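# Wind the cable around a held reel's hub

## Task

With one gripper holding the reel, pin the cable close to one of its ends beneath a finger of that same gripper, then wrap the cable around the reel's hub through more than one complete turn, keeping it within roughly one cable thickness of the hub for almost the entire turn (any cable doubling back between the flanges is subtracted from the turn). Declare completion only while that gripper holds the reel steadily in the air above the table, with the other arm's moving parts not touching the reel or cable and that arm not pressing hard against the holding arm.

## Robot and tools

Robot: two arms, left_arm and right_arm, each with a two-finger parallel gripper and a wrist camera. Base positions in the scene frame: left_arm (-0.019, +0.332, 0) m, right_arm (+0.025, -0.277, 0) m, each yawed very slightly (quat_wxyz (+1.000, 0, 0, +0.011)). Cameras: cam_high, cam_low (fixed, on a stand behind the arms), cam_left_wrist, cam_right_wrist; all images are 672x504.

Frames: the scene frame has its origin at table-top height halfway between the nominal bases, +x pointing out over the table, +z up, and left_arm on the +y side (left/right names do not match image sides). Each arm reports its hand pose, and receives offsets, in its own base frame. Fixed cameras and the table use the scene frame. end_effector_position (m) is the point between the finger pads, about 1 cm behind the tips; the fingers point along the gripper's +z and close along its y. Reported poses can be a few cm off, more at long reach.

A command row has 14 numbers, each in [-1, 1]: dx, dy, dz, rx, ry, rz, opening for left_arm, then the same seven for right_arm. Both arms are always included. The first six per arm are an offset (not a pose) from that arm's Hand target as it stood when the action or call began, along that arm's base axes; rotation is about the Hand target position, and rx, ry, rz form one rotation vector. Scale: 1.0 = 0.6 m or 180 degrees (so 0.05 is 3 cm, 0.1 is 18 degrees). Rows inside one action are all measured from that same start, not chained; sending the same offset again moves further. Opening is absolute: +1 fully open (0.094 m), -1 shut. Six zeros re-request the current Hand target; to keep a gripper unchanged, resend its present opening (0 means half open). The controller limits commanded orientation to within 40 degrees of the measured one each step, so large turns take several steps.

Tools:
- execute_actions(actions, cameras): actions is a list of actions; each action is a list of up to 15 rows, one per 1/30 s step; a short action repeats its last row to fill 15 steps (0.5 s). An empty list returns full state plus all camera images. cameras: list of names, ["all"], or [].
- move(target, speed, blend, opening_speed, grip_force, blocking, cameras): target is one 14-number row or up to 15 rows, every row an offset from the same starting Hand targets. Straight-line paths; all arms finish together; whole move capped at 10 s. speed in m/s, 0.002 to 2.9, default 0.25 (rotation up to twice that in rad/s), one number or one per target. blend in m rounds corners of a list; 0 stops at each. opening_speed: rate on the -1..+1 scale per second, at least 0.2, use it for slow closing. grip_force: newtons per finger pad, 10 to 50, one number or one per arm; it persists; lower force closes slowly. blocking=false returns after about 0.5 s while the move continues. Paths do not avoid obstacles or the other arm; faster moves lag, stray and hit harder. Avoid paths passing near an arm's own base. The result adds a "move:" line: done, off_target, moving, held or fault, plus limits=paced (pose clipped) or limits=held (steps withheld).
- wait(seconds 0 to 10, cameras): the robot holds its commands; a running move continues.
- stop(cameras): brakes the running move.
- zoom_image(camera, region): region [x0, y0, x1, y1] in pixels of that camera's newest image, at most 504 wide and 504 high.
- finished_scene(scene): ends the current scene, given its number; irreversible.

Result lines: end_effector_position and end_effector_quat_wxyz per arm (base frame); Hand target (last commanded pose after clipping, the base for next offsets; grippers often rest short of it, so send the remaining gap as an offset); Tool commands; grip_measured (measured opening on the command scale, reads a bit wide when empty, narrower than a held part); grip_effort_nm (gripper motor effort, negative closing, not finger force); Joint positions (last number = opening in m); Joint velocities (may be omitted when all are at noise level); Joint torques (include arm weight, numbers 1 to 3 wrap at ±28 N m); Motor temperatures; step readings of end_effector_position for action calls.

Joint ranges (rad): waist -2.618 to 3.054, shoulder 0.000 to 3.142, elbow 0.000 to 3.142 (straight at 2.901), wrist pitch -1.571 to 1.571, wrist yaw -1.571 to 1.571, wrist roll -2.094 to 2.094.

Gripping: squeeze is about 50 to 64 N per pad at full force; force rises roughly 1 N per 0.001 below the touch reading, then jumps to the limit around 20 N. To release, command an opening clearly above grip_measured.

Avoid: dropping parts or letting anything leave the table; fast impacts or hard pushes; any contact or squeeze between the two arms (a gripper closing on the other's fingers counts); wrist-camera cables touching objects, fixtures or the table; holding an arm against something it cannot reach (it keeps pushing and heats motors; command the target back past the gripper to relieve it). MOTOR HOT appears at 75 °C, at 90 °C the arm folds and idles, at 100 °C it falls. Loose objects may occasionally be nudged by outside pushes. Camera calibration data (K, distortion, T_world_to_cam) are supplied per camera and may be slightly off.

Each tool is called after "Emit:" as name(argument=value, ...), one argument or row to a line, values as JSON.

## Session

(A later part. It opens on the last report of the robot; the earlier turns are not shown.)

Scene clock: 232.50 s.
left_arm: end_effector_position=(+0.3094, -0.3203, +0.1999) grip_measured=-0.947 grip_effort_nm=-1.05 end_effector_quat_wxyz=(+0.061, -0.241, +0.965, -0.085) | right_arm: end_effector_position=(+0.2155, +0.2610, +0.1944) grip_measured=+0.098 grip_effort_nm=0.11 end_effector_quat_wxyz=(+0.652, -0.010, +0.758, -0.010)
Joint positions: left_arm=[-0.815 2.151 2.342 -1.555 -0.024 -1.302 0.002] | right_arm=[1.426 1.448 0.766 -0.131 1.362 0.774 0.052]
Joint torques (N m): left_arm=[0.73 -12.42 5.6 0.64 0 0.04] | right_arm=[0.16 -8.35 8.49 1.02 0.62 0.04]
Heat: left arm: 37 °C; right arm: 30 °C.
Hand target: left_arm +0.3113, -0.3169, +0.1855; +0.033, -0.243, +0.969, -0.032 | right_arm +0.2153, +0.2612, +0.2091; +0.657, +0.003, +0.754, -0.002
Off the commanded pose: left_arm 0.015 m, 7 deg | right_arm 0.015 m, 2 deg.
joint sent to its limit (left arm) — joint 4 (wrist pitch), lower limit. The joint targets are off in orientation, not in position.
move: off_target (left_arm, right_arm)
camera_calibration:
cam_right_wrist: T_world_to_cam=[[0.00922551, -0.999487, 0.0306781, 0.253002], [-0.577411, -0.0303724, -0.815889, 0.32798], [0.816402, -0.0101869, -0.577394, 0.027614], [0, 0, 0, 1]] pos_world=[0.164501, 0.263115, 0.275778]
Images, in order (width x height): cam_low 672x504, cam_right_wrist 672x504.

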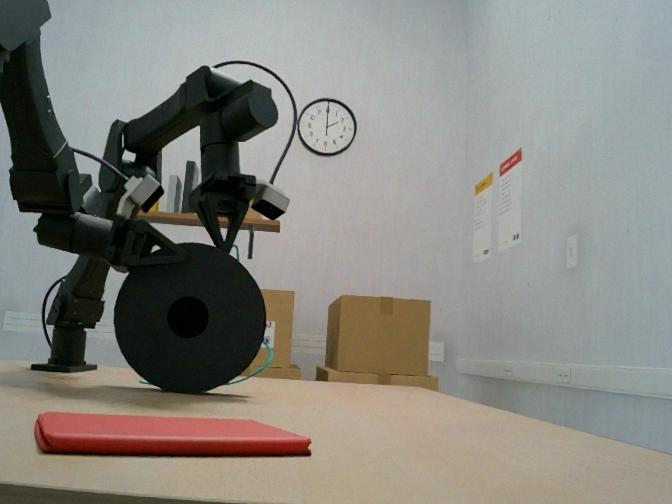

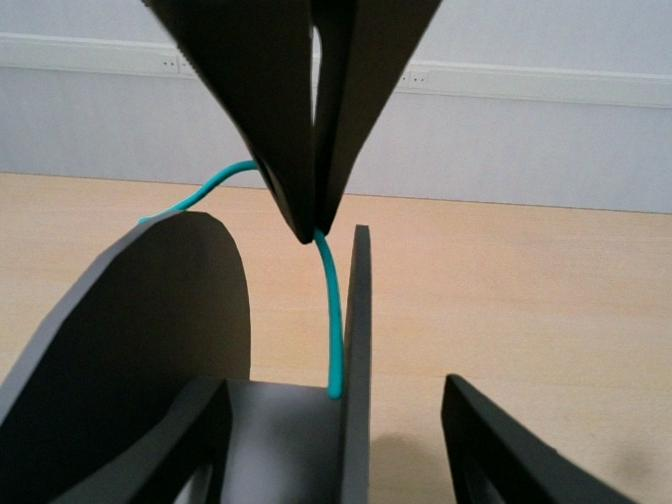

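Emit:
move(
  target=[-0.034,0.0,-0.006,0,0,0,-1,0,0,0,0,0,0,0.1],
  speed=0.08,
  cameras=["cam_right_wrist","cam_low"],
)

Emit:
zoom_image(
  camera="cam_right_wrist",
  region=[200, 150, 500, 504],
)

Scene clock: 233.90 s.
left_arm: end_effector_position=(+0.2958, -0.3194, +0.1812) grip_measured=-0.947 grip_effort_nm=-1.05 end_effector_quat_wxyz=(+0.044, -0.242, +0.968, -0.056) | right_arm: end_effector_position=(+0.2155, +0.2610, +0.1944) grip_measured=+0.098 grip_effort_nm=0.10 end_effector_quat_wxyz=(+0.652, -0.010, +0.758, -0.010)
Joint positions: left_arm=[-0.836 2.151 2.274 -1.554 -0.024 -1.324 0.002] | right_arm=[1.426 1.448 0.766 -0.131 1.362 0.774 0.052]
Joint torques (N m): left_arm=[-0.59 -16.01 5.26 0.51 -0.04 -0.1] | right_arm=[0.16 -8.31 8.53 1.02 0.62 0.04]
Heat: left arm: 36 °C; right arm: 30 °C.
Hand target: left_arm +0.2909, -0.3169, +0.1818; +0.033, -0.243, +0.969, -0.032 | right_arm +0.2153, +0.2612, +0.2091; +0.657, +0.003, +0.754, -0.002
Off the commanded pose: left_arm 0.005 m, 3 deg | right_arm 0.015 m, 2 deg.
joint sent to its limit (left arm) — joint 4 (wrist pitch), lower limit. The joint targets still meet the commanded pose.
move: off_target (left_arm, right_arm)
camera_calibration:
cam_right_wrist: T_world_to_cam=[[0.00922551, -0.999487, 0.0306781, 0.253002], [-0.577411, -0.0303724, -0.815889, 0.32798], [0.816402, -0.0101869, -0.577394, 0.027614], [0, 0, 0, 1]] pos_world=[0.164501, 0.263115, 0.275778]
Images, in order (width x height): cam_low 672x504, cam_right_wrist 672x504.

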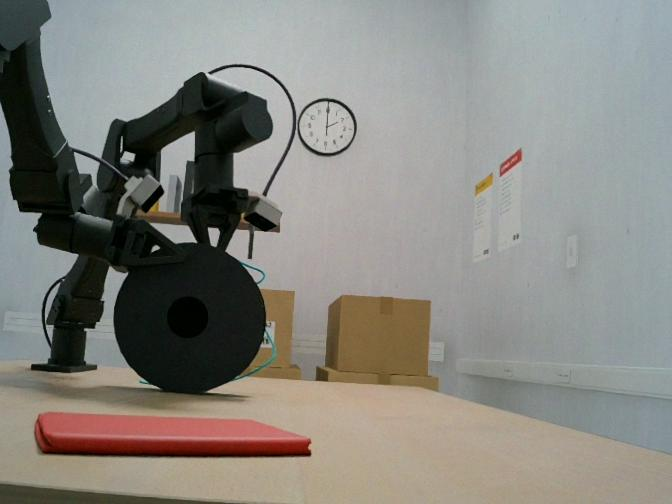

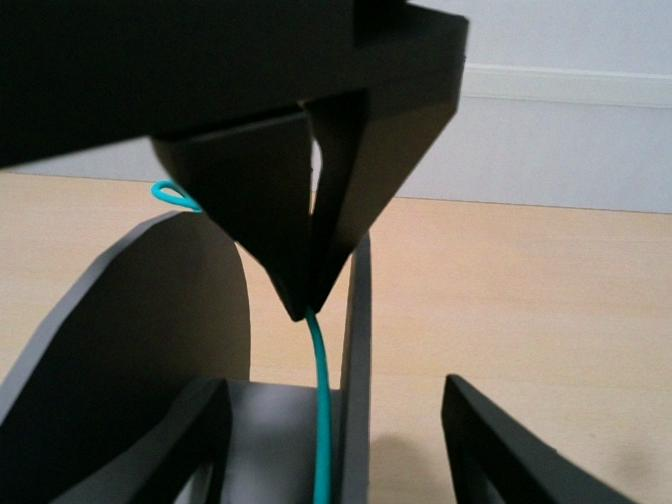

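Scaled by 1.424 from the camera's 672x504 image, which has a finer 960x720 frame.

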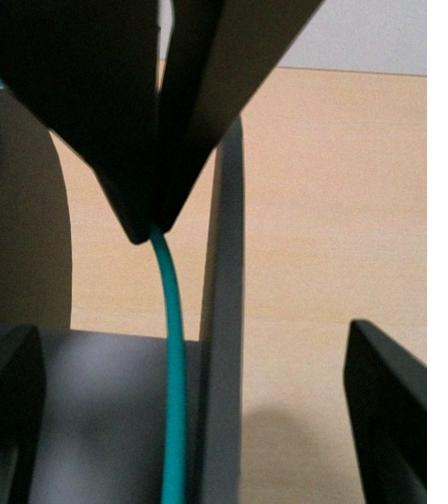

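Emit:
move(
  target=[
    [0,0,0,0,0,0,-1,0,0,-0.042,0,0,0,0.1],
  ],
  speed=0.06,
  cameras=["cam_right_wrist"],
)

Scene clock: 235.73 s.
left_arm: end_effector_position=(+0.2958, -0.3194, +0.1812) grip_measured=-0.947 grip_effort_nm=-1.05 end_effector_quat_wxyz=(+0.043, -0.242, +0.968, -0.056) | right_arm: end_effector_position=(+0.2159, +0.2638, +0.1882) grip_measured=+0.098 grip_effort_nm=0.11 end_effector_quat_wxyz=(+0.654, +0.002, +0.757, +0.003)
Joint positions: left_arm=[-0.836 2.151 2.274 -1.554 -0.024 -1.324 0.002] | right_arm=[1.426 1.468 0.745 -0.061 1.363 0.78 0.052]
Joint torques (N m): left_arm=[-0.53 -16.08 5.2 0.51 -0.04 -0.08] | right_arm=[0.17 -5.55 4.85 1.39 0.6 0.12]
Heat: left arm: 36 °C; right arm: 30 °C.
Hand target: left_arm +0.2909, -0.3169, +0.1818; +0.033, -0.243, +0.969, -0.032 | right_arm +0.2153, +0.2611, +0.1838; +0.657, +0.003, +0.754, -0.002
Off the commanded pose: left_arm 0.005 m, 3 deg | right_arm 0.005 m, 1 deg.
joint sent to its limit (left arm) — joint 4 (wrist pitch), lower limit. The joint targets still meet the commanded pose.
move: off_target (left_arm)
camera_calibration:
cam_right_wrist: T_world_to_cam=[[0.00754338, -0.999962, -0.00429576, 0.263012], [-0.573247, -0.000804379, -0.819382, 0.315292], [0.819348, 0.00864344, -0.573231, 0.0172774], [0, 0, 0, 1]] pos_world=[0.1646, 0.263107, 0.269378]
Images, in order (width x height): cam_right_wrist 672x504.

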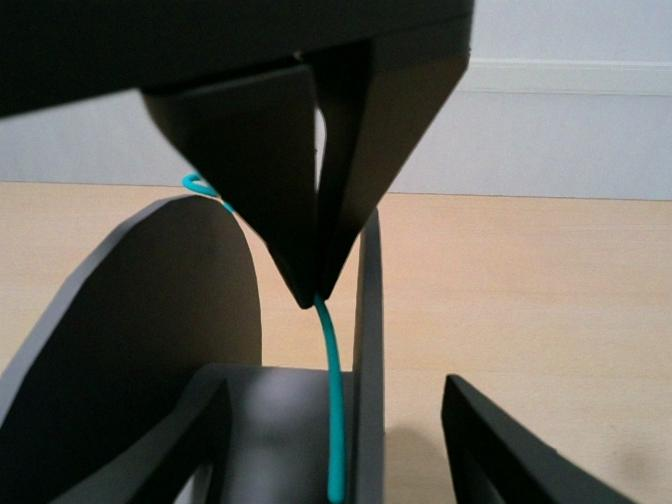

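Emit:
move(
  target=[
    [0,0,0,0,0,0,-1,0,-0.01,-0.006,0,0,0,0.1],
    [0,0,0,0,0,0,-1,0,-0.01,-0.006,0,0,0,-1],
  ],
  speed=0.06,
  opening_speed=0.8,
  cameras=["cam_right_wrist","cam_low"],
)

Emit:
zoom_image(
  camera="cam_right_wrist",
  region=[200, 250, 500, 504],
)

Scene clock: 238.77 s.
left_arm: end_effector_position=(+0.2951, -0.3187, +0.1811) grip_measured=-0.947 grip_effort_nm=-1.05 end_effector_quat_wxyz=(+0.042, -0.242, +0.968, -0.055) | right_arm: end_effector_position=(+0.2153, +0.2585, +0.1803) grip_measured=-0.868 grip_effort_nm=-1.05 end_effector_quat_wxyz=(+0.654, -0.001, +0.756, -0.002)
Joint positions: left_arm=[-0.836 2.151 2.274 -1.558 -0.023 -1.324 0.002] | right_arm=[1.426 1.468 0.709 -0.031 1.367 0.775 0.006]
Joint torques (N m): left_arm=[-0.54 -15.98 5.18 0.55 -0.05 -0.09] | right_arm=[-0.08 -6.83 4.96 1.38 0.53 0.02]
Heat: left arm: 36 °C; right arm: 30 °C.
Hand target: left_arm +0.2909, -0.3168, +0.1818; +0.033, -0.243, +0.969, -0.032 | right_arm +0.2153, +0.2552, +0.1802; +0.657, +0.003, +0.754, -0.002
Off the commanded pose: left_arm 0.005 m, 3 deg | right_arm 0.003 m, 1 deg.
joint sent to its limit (left arm) — joint 4 (wrist pitch), lower limit. The joint targets still meet the commanded pose.
move: off_target (left_arm)
camera_calibration:
cam_right_wrist: T_world_to_cam=[[0.0055321, -0.999962, 0.00670855, 0.256236], [-0.571734, -0.00866687, -0.820393, 0.31033], [0.82042, 0.00070299, -0.571761, 0.0148825], [0, 0, 0, 1]] pos_world=[0.163799, 0.258906, 0.261383]
Images, in order (width x height): cam_low 672x504, cam_right_wrist 672x504.

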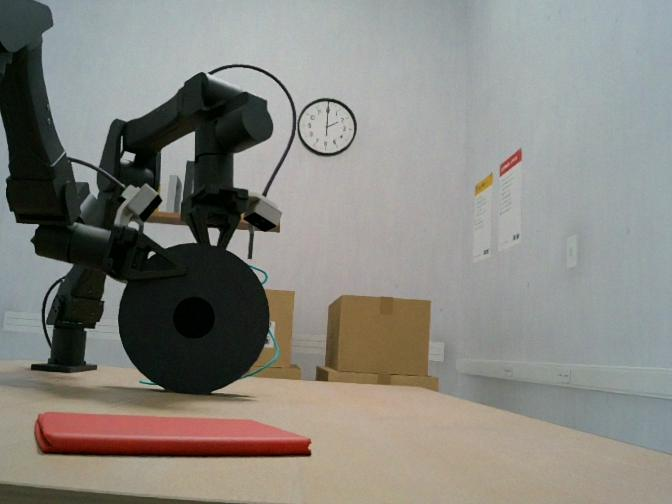

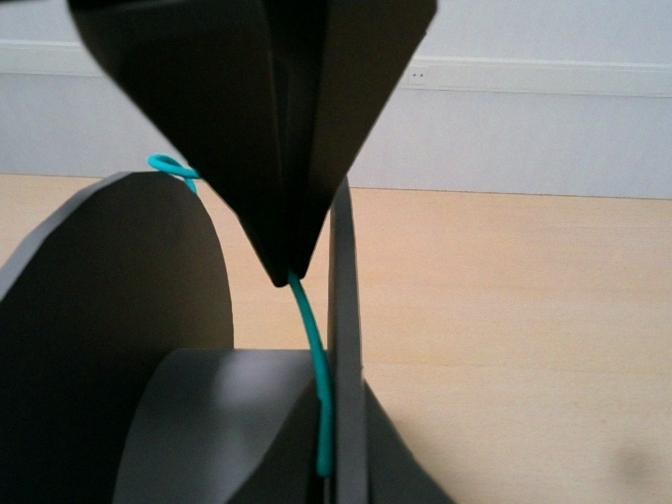

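Scaled by 1.680 from the camera's 672x504 image, which has a finer 960x720 frame.

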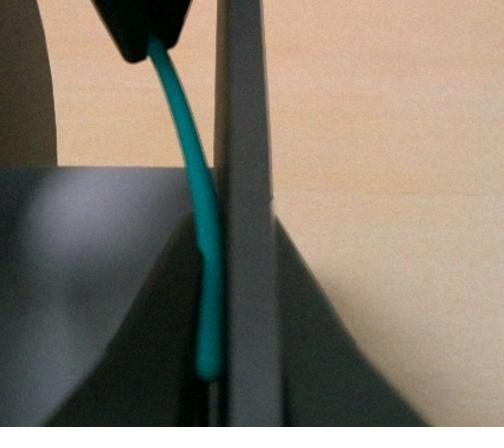

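Emit:
move(
  target=[0,0,0,0,0,0,-0.8,0,0,0,0,0,0,-1],
  opening_speed=0.5,
  cameras=["cam_right_wrist"],
)

Emit:
move(
  target=[
    [0,0,0.1,0,0,0,-0.8,0,0,0,0,0,0,-1],
    [0.02,0.02,0.26,0,0,0,-0.8,0,0,0,0,0,0,-1],
  ],
  speed=0.1,
  cameras=["all"],
)

Scene clock: 239.77 s.
left_arm: end_effector_position=(+0.2942, -0.3177, +0.1809) grip_measured=-0.802 grip_effort_nm=0.11 end_effector_quat_wxyz=(+0.041, -0.242, +0.968, -0.052) | right_arm: end_effector_position=(+0.2153, +0.2584, +0.1804) grip_measured=-0.868 grip_effort_nm=-1.05 end_effector_quat_wxyz=(+0.655, -0.001, +0.756, -0.002)
Joint positions: left_arm=[-0.836 2.151 2.274 -1.563 -0.023 -1.324 0.009] | right_arm=[1.426 1.468 0.709 -0.031 1.368 0.775 0.006]
Joint torques (N m): left_arm=[-0.57 -16.03 5.2 0.59 -0.05 -0.09] | right_arm=[-0.13 -6.84 4.97 1.38 0.52 0.03]
Heat: left arm: 36 °C; right arm: 30 °C.
Hand target: left_arm +0.2909, -0.3169, +0.1818; +0.033, -0.243, +0.969, -0.032 | right_arm +0.2153, +0.2552, +0.1802; +0.657, +0.003, +0.754, -0.002
Off the commanded pose: left_arm 0.003 m, 2 deg | right_arm 0.003 m, 1 deg.
joint read past its limit (left arm) — joint 4 (wrist pitch), lower limit.
joint sent to its limit (left arm) — joint 4 (wrist pitch), lower limit. The joint targets still meet the commanded pose.
move: done
camera_calibration:
cam_right_wrist: T_world_to_cam=[[0.00500264, -0.999962, 0.00718316, 0.256098], [-0.57133, -0.00875353, -0.820674, 0.31036], [0.820705, 0.0000015795, -0.571352, 0.0149112], [0, 0, 0, 1]] pos_world=[0.163799, 0.258805, 0.261384]
Images, in order (width x height): cam_right_wrist 672x504.

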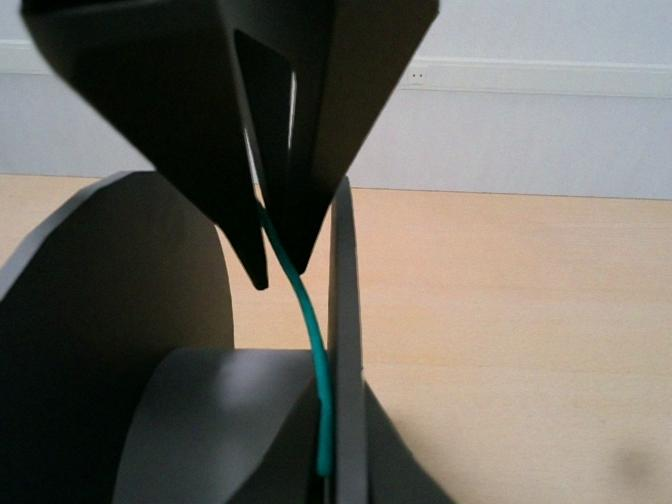

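Scene clock: 242.23 s.
left_arm: end_effector_position=(+0.3034, -0.3104, +0.3196) grip_measured=-0.802 grip_effort_nm=0.10 end_effector_quat_wxyz=(+0.141, -0.235, +0.935, -0.224) | right_arm: end_effector_position=(+0.2153, +0.2584, +0.1804) grip_measured=-0.868 grip_effort_nm=-1.04 end_effector_quat_wxyz=(+0.655, -0.001, +0.756, -0.002)
Joint positions: left_arm=[-0.809 1.975 2.496 -1.557 -0.023 -1.294 0.009] | right_arm=[1.426 1.468 0.709 -0.031 1.368 0.775 0.006]
Joint torques (N m): left_arm=[0.65 -14.48 8.43 1.25 0 0.08] | right_arm=[-0.1 -6.86 4.98 1.38 0.53 0.04]
Heat: left arm: 36 °C; right arm: 29 °C.
Hand target: left_arm +0.3030, -0.3049, +0.3379; +0.033, -0.243, +0.969, -0.033 | right_arm +0.2153, +0.2552, +0.1802; +0.657, +0.003, +0.754, -0.002
Off the commanded pose: left_arm 0.019 m, 26 deg | right_arm 0.003 m, 1 deg.
joint sent to its limit (left arm) — joint 4 (wrist pitch), lower limit. The joint targets are off in orientation, not in position.
move: off_target (left_arm)
camera_calibration:
cam_left_wrist: T_world_to_cam=[[0.386664, -0.79254, 0.471562, -0.512931], [-0.92179, -0.31651, 0.223887, 0.146725], [-0.0281852, -0.52125, -0.852938, 0.210329], [0, 0, 0, 1]] pos_world=[0.33951, -0.250445, 0.388427]
cam_right_wrist: T_world_to_cam=[[0.00500264, -0.999962, 0.00718316, 0.256098], [-0.57133, -0.00875353, -0.820674, 0.31036], [0.820705, 0.0000015795, -0.571352, 0.0149112], [0, 0, 0, 1]] pos_world=[0.163799, 0.258805, 0.261384]

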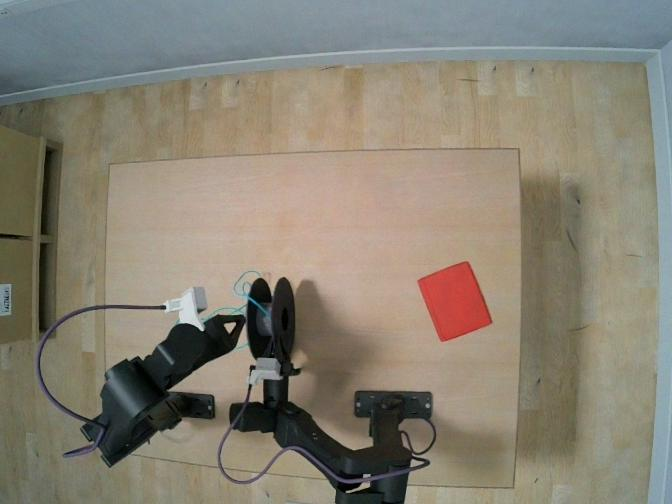

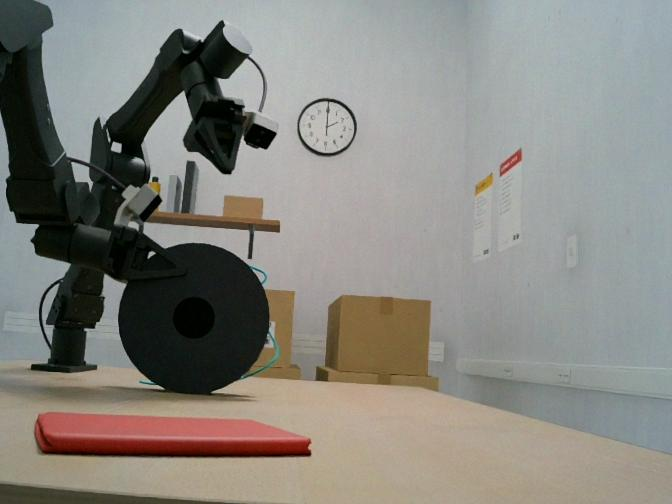

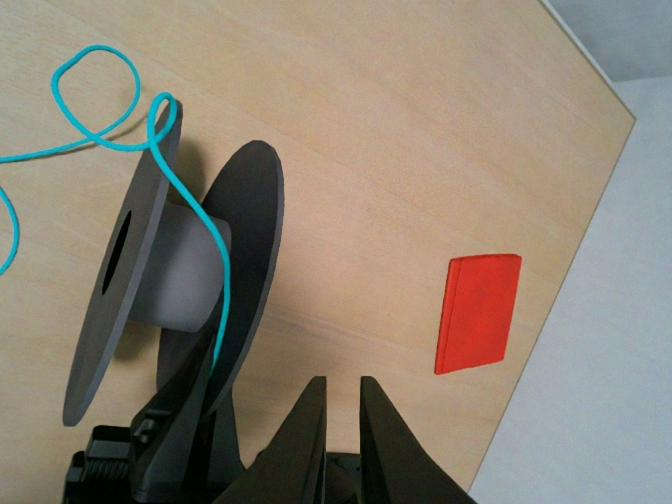

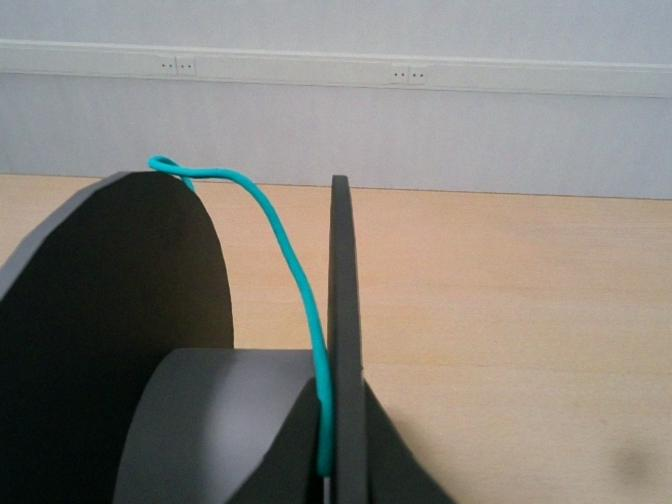

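Emit:
move(
  target=[-0.088,0.342,-0.147,0.034,-0.622,-0.572,0.3,0,0,0,0,0,0,-1],
  speed=0.3,
)

Emit:
move(
  target=[
    [0,0,0,0,0,0,0.3,0,0,0.15,0,0,0,-1],
    [0,0,0,0,0,0,0.3,0.018,-0.007,0.39,0,0,0.1,-1],
  ],
  speed=0.12,
  blend=[0.04,0],
  cameras=["all"],
)

Scene clock: 248.33 s.
left_arm: end_effector_position=(+0.2544, -0.1003, +0.2575) grip_measured=+0.298 grip_effort_nm=0.10 end_effector_quat_wxyz=(+0.692, +0.596, +0.383, -0.141) | right_arm: end_effector_position=(+0.2153, +0.2584, +0.1804) grip_measured=-0.868 grip_effort_nm=-1.04 end_effector_quat_wxyz=(+0.655, -0.001, +0.756, -0.002)
Joint positions: left_arm=[0.339 1.069 0.493 0.452 1.54 0.923 0.061] | right_arm=[1.426 1.468 0.709 -0.031 1.368 0.775 0.006]
Joint torques (N m): left_arm=[0.53 -3.19 5.86 1.25 0.29 0.1] | right_arm=[-0.09 -6.86 4.94 1.38 0.52 0.03]
Heat: left arm: 36 °C; right arm: 29 °C.
Hand target: left_arm +0.2502, -0.0997, +0.2497; +0.688, +0.602, +0.370, -0.166 | right_arm +0.2153, +0.2552, +0.1802; +0.657, +0.003, +0.754, -0.002
Off the commanded pose: left_arm 0.009 m, 3 deg | right_arm 0.003 m, 1 deg.
joint sent to its limit (left arm) — joint 5 (wrist yaw), upper limit. The joint targets are off in orientation, not in position.
move: off_target (left_arm)

Scene clock: 251.20 s.
left_arm: end_effector_position=(+0.2544, -0.1003, +0.2579) grip_measured=+0.298 grip_effort_nm=0.09 end_effector_quat_wxyz=(+0.692, +0.597, +0.381, -0.139) | right_arm: end_effector_position=(+0.2252, +0.2594, +0.3900) grip_measured=-0.868 grip_effort_nm=-1.05 end_effector_quat_wxyz=(+0.636, -0.143, +0.754, +0.080)
Joint positions: left_arm=[0.339 1.069 0.493 0.457 1.54 0.923 0.061] | right_arm=[1.298 1.136 1.245 -0.429 0.962 0.201 0.006]
Joint torques (N m): left_arm=[0.58 -3.11 5.87 1.29 0.27 0.06] | right_arm=[-0.64 -5.87 9.85 2.05 0.24 0.03]
Heat: left arm: 36 °C; right arm: 30 °C.
Hand target: left_arm +0.2502, -0.0997, +0.2497; +0.688, +0.602, +0.370, -0.166 | right_arm +0.2262, +0.2510, +0.4141; +0.649, -0.115, +0.745, +0.101
Off the commanded pose: left_arm 0.009 m, 3 deg | right_arm 0.026 m, 4 deg.
joint sent to its limit (left arm) — joint 5 (wrist yaw), upper limit. The joint targets are off in orientation, not in position.
move: off_target (left_arm, right_arm)
camera_calibration:
cam_left_wrist: T_world_to_cam=[[-0.646074, -0.264438, -0.716003, 0.323566], [0.448586, 0.627413, -0.636494, 0.14981], [0.617543, -0.732411, -0.286732, -0.0655595], [0, 0, 0, 1]] pos_world=[0.182331, -0.0564462, 0.30823]
cam_right_wrist: T_world_to_cam=[[0.322719, -0.9443, 0.0644138, 0.14715], [-0.552713, -0.243263, -0.797077, 0.535486], [0.76835, 0.22163, -0.600432, 0.0922632], [0, 0, 0, 1]] pos_world=[0.177591, 0.24877, 0.472743]

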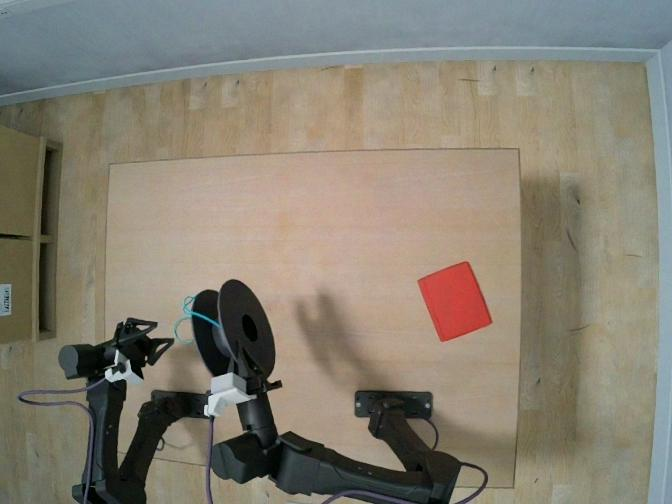

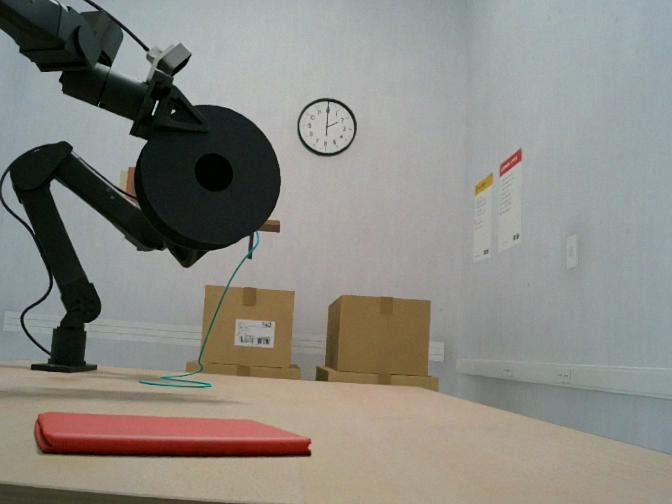

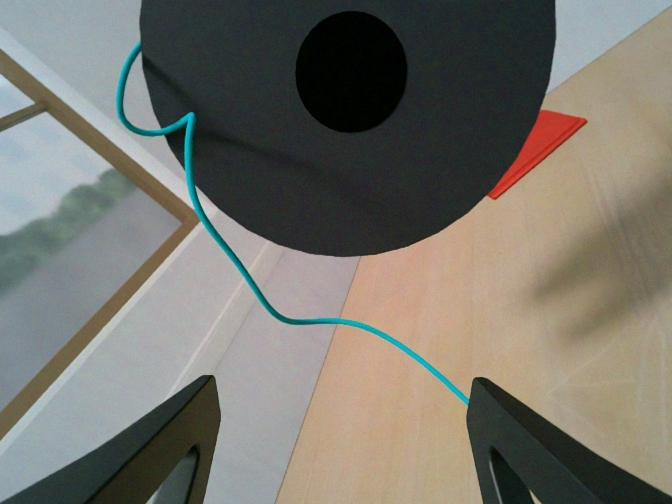

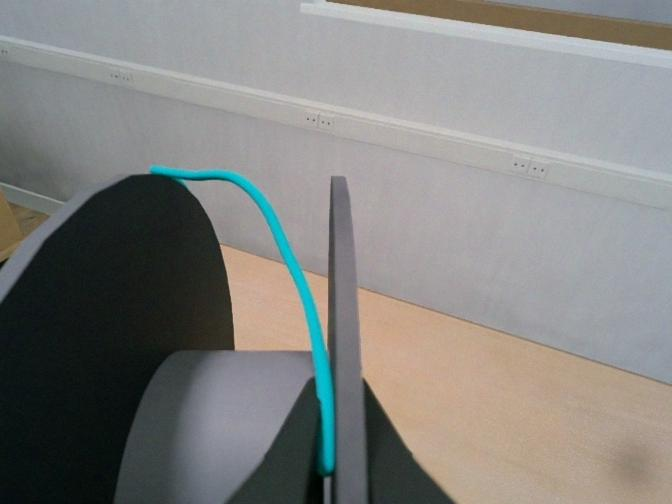

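Emit:
move(
  target=[0.01,0.015,-0.24,0,0,0,0.3,0,0,0,0,0,0,-1],
  speed=0.15,
  cameras=["cam_left_wrist","cam_low","cam_high"],
)

Scene clock: 254.43 s.
left_arm: end_effector_position=(+0.2627, -0.0902, +0.1064) grip_measured=+0.298 grip_effort_nm=0.10 end_effector_quat_wxyz=(+0.682, +0.585, +0.414, -0.145) | right_arm: end_effector_position=(+0.2252, +0.2594, +0.3899) grip_measured=-0.868 grip_effort_nm=-1.05 end_effector_quat_wxyz=(+0.635, -0.144, +0.755, +0.079)
Joint positions: left_arm=[0.37 1.653 0.283 0.728 1.524 1.387 0.061] | right_arm=[1.298 1.136 1.245 -0.429 0.961 0.201 0.006]
Joint torques (N m): left_arm=[0.68 -5.23 3.55 1.35 0.75 0.44] | right_arm=[-0.59 -5.86 9.88 2.07 0.29 0.02]
Heat: left arm: 36 °C; right arm: 30 °C.
Hand target: left_arm +0.2562, -0.0906, +0.1057; +0.688, +0.602, +0.370, -0.165 | right_arm +0.2262, +0.2510, +0.4141; +0.649, -0.115, +0.745, +0.101
Off the commanded pose: left_arm 0.007 m, 6 deg | right_arm 0.026 m, 5 deg.
joint sent to its limit (left arm) — joint 5 (wrist yaw), upper limit. The joint targets are off in orientation, not in position.
move: off_target (left_arm, right_arm)
camera_calibration:
cam_left_wrist: T_world_to_cam=[[-0.679225, -0.290008, -0.674202, 0.225097], [0.382883, 0.64369, -0.662619, 0.0649225], [0.626142, -0.708208, -0.326172, -0.102628], [0, 0, 0, 1]] pos_world=[0.192293, -0.0491924, 0.161305]
Images, in order (width x height): cam_high 672x504, cam_low 672x504, cam_left_wrist 672x504.

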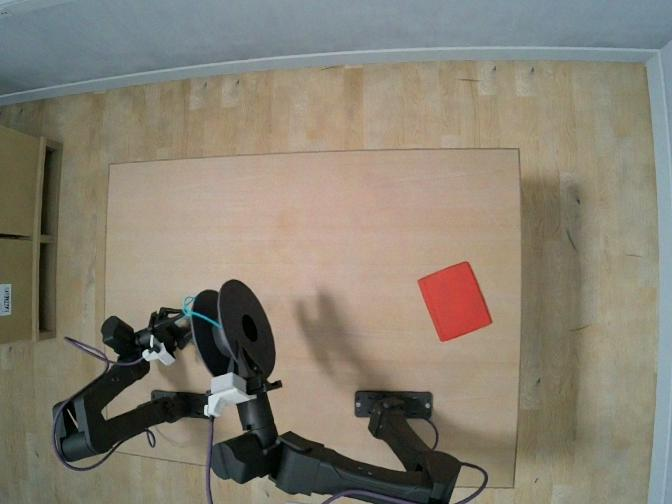

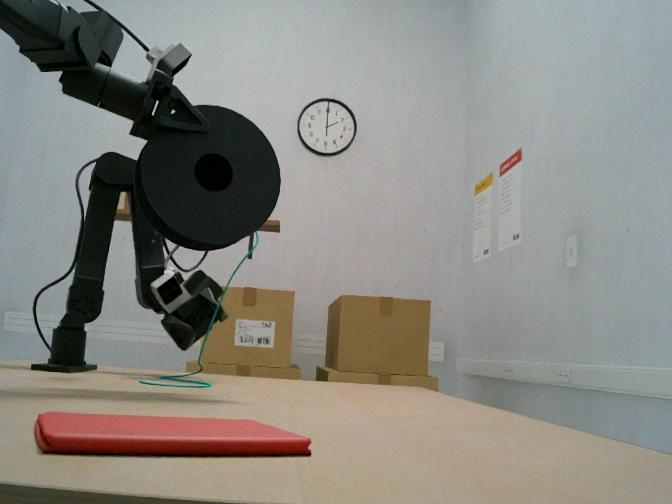

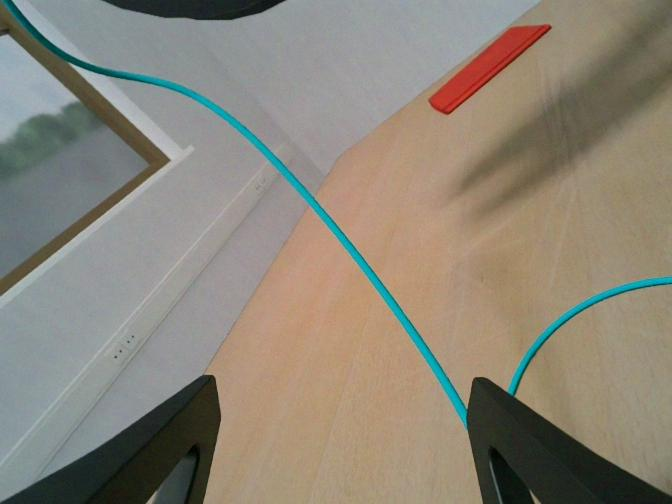

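Emit:
move(
  target=[-0.017,-0.005,-0.01,-0.06,0.185,0,0.3,0,0,0,0,0,0,-1],
  speed=0.3,
  cameras=["cam_left_wrist","cam_low"],
)

Scene clock: 257.23 s.
left_arm: end_effector_position=(+0.2491, -0.0948, +0.0934) grip_measured=+0.298 grip_effort_nm=0.10 end_effector_quat_wxyz=(+0.608, +0.443, +0.566, -0.338) | right_arm: end_effector_position=(+0.2252, +0.2594, +0.3899) grip_measured=-0.868 grip_effort_nm=-1.05 end_effector_quat_wxyz=(+0.635, -0.144, +0.755, +0.079)
Joint positions: left_arm=[0.374 1.647 0.283 0.464 1.529 1.057 0.061] | right_arm=[1.298 1.136 1.245 -0.429 0.961 0.201 0.006]
Joint torques (N m): left_arm=[0.7 -8.21 4.51 0.84 0.82 0.13] | right_arm=[-0.62 -5.83 9.85 2.06 0.27 0.03]
Heat: left arm: 36 °C; right arm: 30 °C.
Hand target: left_arm +0.2460, -0.0936, +0.0997; +0.606, +0.463, +0.534, -0.364 | right_arm +0.2262, +0.2510, +0.4141; +0.649, -0.115, +0.745, +0.101
Off the commanded pose: left_arm 0.007 m, 5 deg | right_arm 0.026 m, 5 deg.
joint sent to its limit (left arm) — joint 5 (wrist yaw), upper limit. The joint targets are off in orientation, not in position.
move: off_target (left_arm, right_arm)
camera_calibration:
cam_left_wrist: T_world_to_cam=[[-0.906367, -0.394498, -0.151226, 0.20361], [-0.0548994, 0.464877, -0.883671, 0.177099], [0.418909, -0.792629, -0.443007, -0.0470736], [0, 0, 0, 1]] pos_world=[0.213987, -0.0393175, 0.166434]
Images, in order (width x height): cam_low 672x504, cam_left_wrist 672x504.

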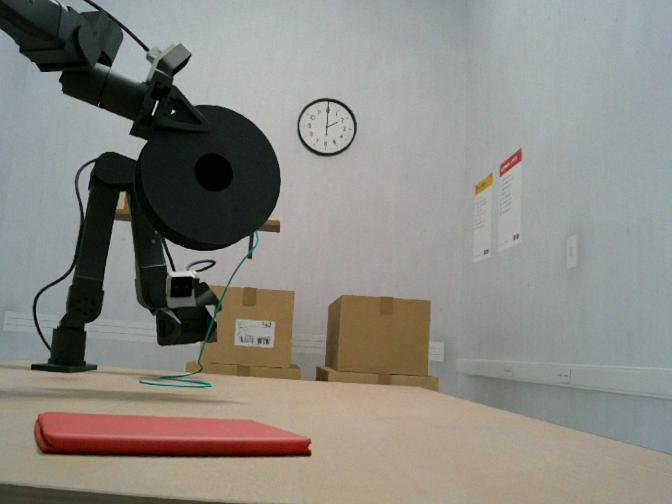

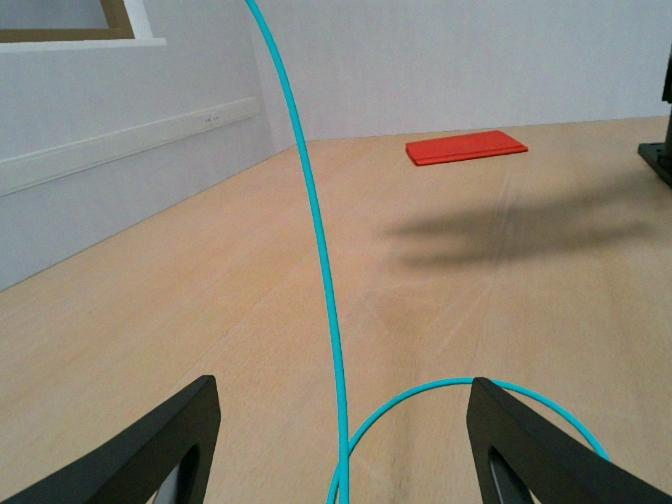

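Emit:
move(
  target=[0.025,-0.056,0.0,0,0,0,0.3,0,0,0,0,0,0,-1],
  speed=0.1,
  cameras=["cam_left_wrist"],
)

Scene clock: 259.50 s.
left_arm: end_effector_position=(+0.2655, -0.1243, +0.1070) grip_measured=+0.298 grip_effort_nm=0.10 end_effector_quat_wxyz=(+0.596, +0.488, +0.530, -0.354) | right_arm: end_effector_position=(+0.2252, +0.2594, +0.3899) grip_measured=-0.868 grip_effort_nm=-1.04 end_effector_quat_wxyz=(+0.635, -0.144, +0.755, +0.079)
Joint positions: left_arm=[0.218 1.719 0.309 0.915 1.488 0.702 0.061] | right_arm=[1.298 1.136 1.245 -0.429 0.961 0.201 0.006]
Joint torques (N m): left_arm=[-0.49 -5.46 3.08 1.31 0.28 -0.03] | right_arm=[-0.64 -5.87 9.88 2.07 0.27 0.04]
Heat: left arm: 36 °C; right arm: 30 °C.
Hand target: left_arm +0.2609, -0.1272, +0.0997; +0.606, +0.463, +0.534, -0.365 | right_arm +0.2262, +0.2510, +0.4141; +0.649, -0.115, +0.745, +0.101
Off the commanded pose: left_arm 0.009 m, 3 deg | right_arm 0.026 m, 5 deg.
move: off_target (left_arm, right_arm)
camera_calibration:
cam_left_wrist: T_world_to_cam=[[-0.936152, -0.288143, -0.201478, 0.235389], [0.0380955, 0.486538, -0.872828, 0.180578], [0.349526, -0.824775, -0.444497, -0.0567329], [0, 0, 0, 1]] pos_world=[0.233311, -0.0668244, 0.179822]
Images, in order (width x height): cam_left_wrist 672x504.

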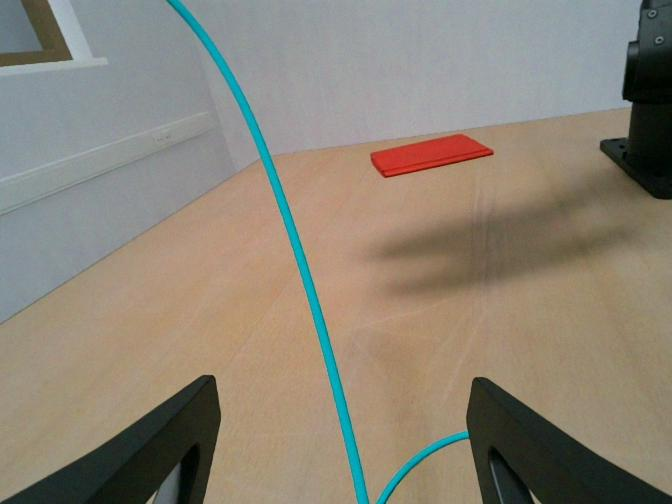

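Emit:
move(
  target=[0.013,-0.042,-0.0,0,0,0,0.3,0,0,0,0,0,0,-1],
  speed=0.08,
  cameras=["cam_left_wrist","cam_low"],
)

Emit:
zoom_image(
  camera="cam_low",
  region=[120, 220, 300, 400],
)

Scene clock: 261.47 s.
left_arm: end_effector_position=(+0.2705, -0.1510, +0.0984) grip_measured=+0.298 grip_effort_nm=0.09 end_effector_quat_wxyz=(+0.585, +0.463, +0.551, -0.374) | right_arm: end_effector_position=(+0.2252, +0.2594, +0.3899) grip_measured=-0.868 grip_effort_nm=-1.04 end_effector_quat_wxyz=(+0.635, -0.144, +0.755, +0.079)
Joint positions: left_arm=[0.092 1.928 0.26 1.502 1.357 0.291 0.061] | right_arm=[1.298 1.136 1.245 -0.429 0.961 0.201 0.006]
Joint torques (N m): left_arm=[-0.61 -6.04 1.81 2.22 0.01 -0.04] | right_arm=[-0.68 -5.9 9.91 2.06 0.28 0.04]
Heat: left arm: 36 °C; right arm: 31 °C.
Hand target: left_arm +0.2688, -0.1524, +0.0997; +0.606, +0.463, +0.534, -0.364 | right_arm +0.2262, +0.2510, +0.4141; +0.649, -0.115, +0.745, +0.101
Off the commanded pose: left_arm 0.003 m, 3 deg | right_arm 0.026 m, 5 deg.
joint sent to its limit (left arm) — joint 4 (wrist pitch), upper limit. The joint targets still meet the commanded pose.
move: off_target (left_arm, right_arm)
camera_calibration:
cam_left_wrist: T_world_to_cam=[[-0.943466, -0.307253, -0.12437, 0.222211], [-0.0339754, 0.462872, -0.885774, 0.203154], [0.329724, -0.831472, -0.447143, -0.0796953], [0, 0, 0, 1]] pos_world=[0.242828, -0.0920238, 0.17195]
Images, in order (width x height): cam_low 672x504, cam_left_wrist 672x504.

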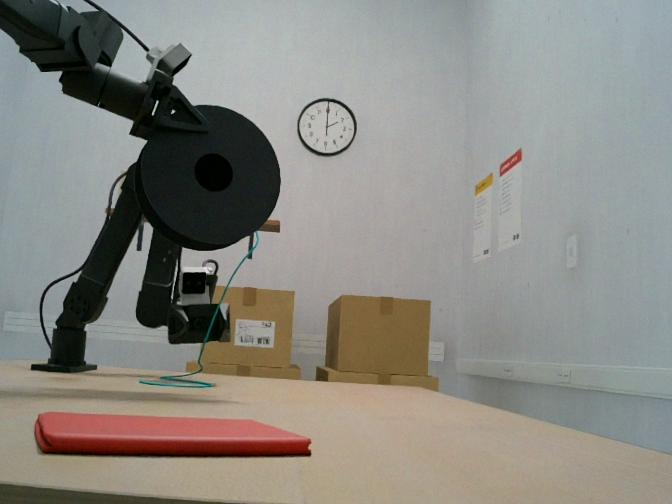

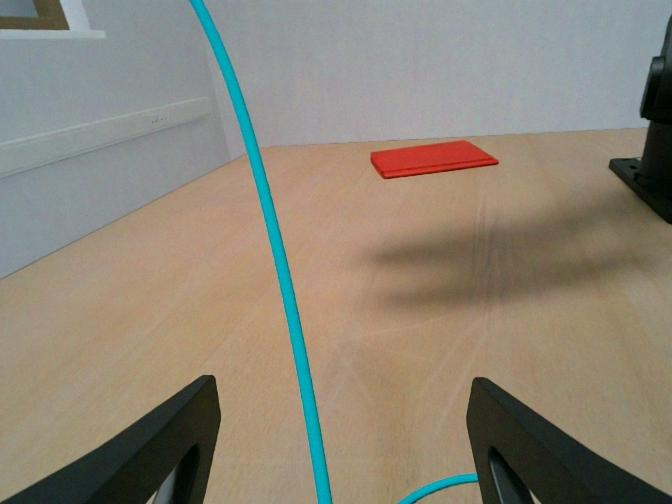

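Scaled by 2.800 from the camera's 672x504 image, which has a finer 960x720 frame.

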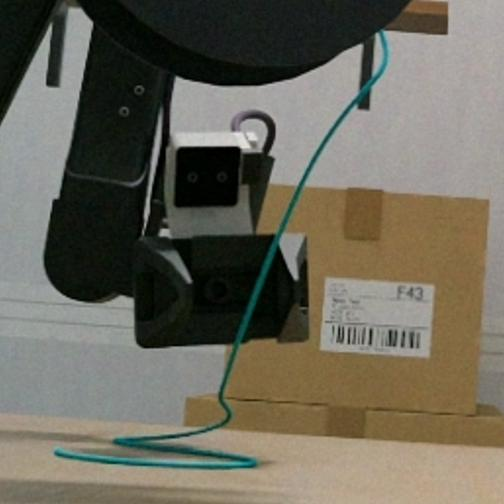

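Emit:
move(
  target=[0.008,-0.036,-0.0,0,0,0,0.3,0,0,0,0,0,0,-1],
  speed=0.06,
  cameras=["cam_left_wrist"],
)

Emit:
move(
  target=[0,0,0,0,0,0,-1,0,0,0,0,0,0,-1],
  opening_speed=0.8,
  cameras=["cam_left_wrist","cam_right_wrist"],
)

Scene clock: 262.93 s.
left_arm: end_effector_position=(+0.2709, -0.1729, +0.0957) grip_measured=+0.298 grip_effort_nm=0.09 end_effector_quat_wxyz=(+0.578, +0.464, +0.557, -0.376) | right_arm: end_effector_position=(+0.2252, +0.2594, +0.3899) grip_measured=-0.868 grip_effort_nm=-1.04 end_effector_quat_wxyz=(+0.635, -0.144, +0.755, +0.079)
Joint positions: left_arm=[-0.008 1.928 0.26 1.503 1.259 0.274 0.061] | right_arm=[1.298 1.136 1.245 -0.429 0.961 0.201 0.006]
Joint torques (N m): left_arm=[-0.59 -5.93 3.29 2.3 -0.02 -0.04] | right_arm=[-0.66 -5.85 9.85 2.05 0.28 0.03]
Heat: left arm: 35 °C; right arm: 31 °C.
Hand target: left_arm +0.2735, -0.1741, +0.0997; +0.606, +0.463, +0.534, -0.364 | right_arm +0.2262, +0.2510, +0.4141; +0.649, -0.115, +0.745, +0.101
Off the commanded pose: left_arm 0.005 m, 4 deg | right_arm 0.026 m, 5 deg.
joint sent to its limit (left arm) — joint 4 (wrist pitch), upper limit. The joint targets still meet the commanded pose.
move: off_target (left_arm, right_arm)
camera_calibration:
cam_left_wrist: T_world_to_cam=[[-0.946312, -0.303245, -0.111965, 0.215813], [-0.0473523, 0.472672, -0.879965, 0.215606], [0.319768, -0.82742, -0.461655, -0.0944633], [0, 0, 0, 1]] pos_world=[0.244642, -0.114627, 0.170279]
Images, in order (width x height): cam_left_wrist 672x504.

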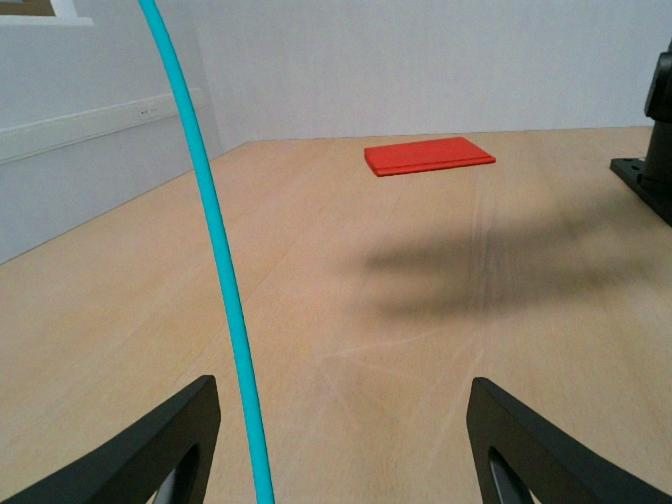

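Scene clock: 264.77 s.
left_arm: end_effector_position=(+0.2711, -0.1728, +0.0956) grip_measured=-0.963 grip_effort_nm=-1.00 end_effector_quat_wxyz=(+0.578, +0.463, +0.558, -0.376) | right_arm: end_effector_position=(+0.2252, +0.2594, +0.3899) grip_measured=-0.868 grip_effort_nm=-1.04 end_effector_quat_wxyz=(+0.635, -0.144, +0.755, +0.079)
Joint positions: left_arm=[-0.008 1.928 0.26 1.503 1.258 0.274 0.002] | right_arm=[1.298 1.136 1.245 -0.429 0.961 0.201 0.006]
Joint torques (N m): left_arm=[-0.61 -5.97 3.3 2.26 0 -0.03] | right_arm=[-0.61 -5.85 9.87 2.05 0.28 0.02]
Heat: left arm: 35 °C; right arm: 31 °C.
Hand target: left_arm +0.2736, -0.1741, +0.0997; +0.606, +0.463, +0.534, -0.364 | right_arm +0.2262, +0.2510, +0.4141; +0.649, -0.115, +0.745, +0.101
Off the commanded pose: left_arm 0.005 m, 4 deg | right_arm 0.026 m, 5 deg.
joint sent to its limit (left arm) — joint 4 (wrist pitch), upper limit. The joint targets still meet the commanded pose.
move: off_target (left_arm, right_arm)
camera_calibration:
cam_left_wrist: T_world_to_cam=[[-0.946046, -0.304341, -0.111236, 0.215591], [-0.0485691, 0.472594, -0.879941, 0.215896], [0.320372, -0.827062, -0.461877, -0.0945644], [0, 0, 0, 1]] pos_world=[0.244741, -0.114628, 0.17028]
cam_right_wrist: T_world_to_cam=[[0.323141, -0.944116, 0.0649962, 0.146856], [-0.552868, -0.244078, -0.79672, 0.535492], [0.76806, 0.221518, -0.600844, 0.092454], [0, 0, 0, 1]] pos_world=[0.177591, 0.248871, 0.472642]
Images, in order (width x height): cam_left_wrist 672x504, cam_right_wrist 672x504.

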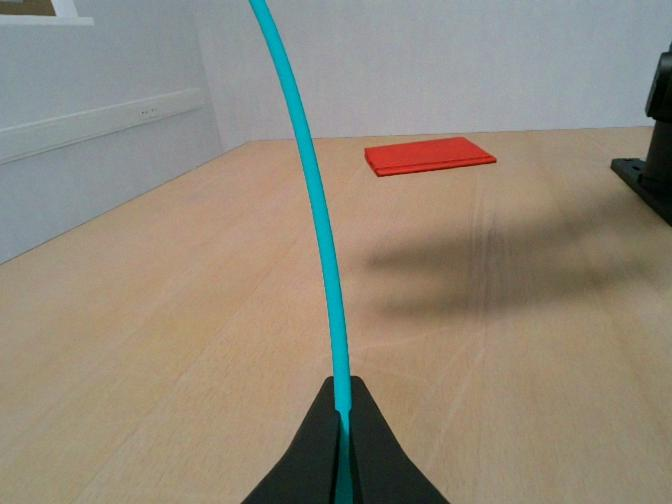

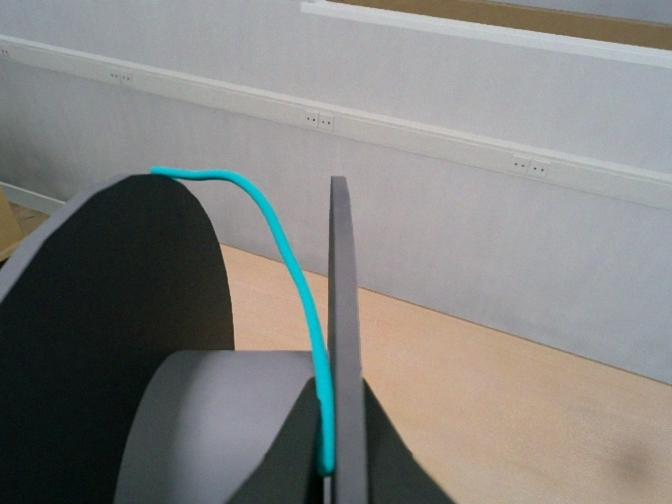

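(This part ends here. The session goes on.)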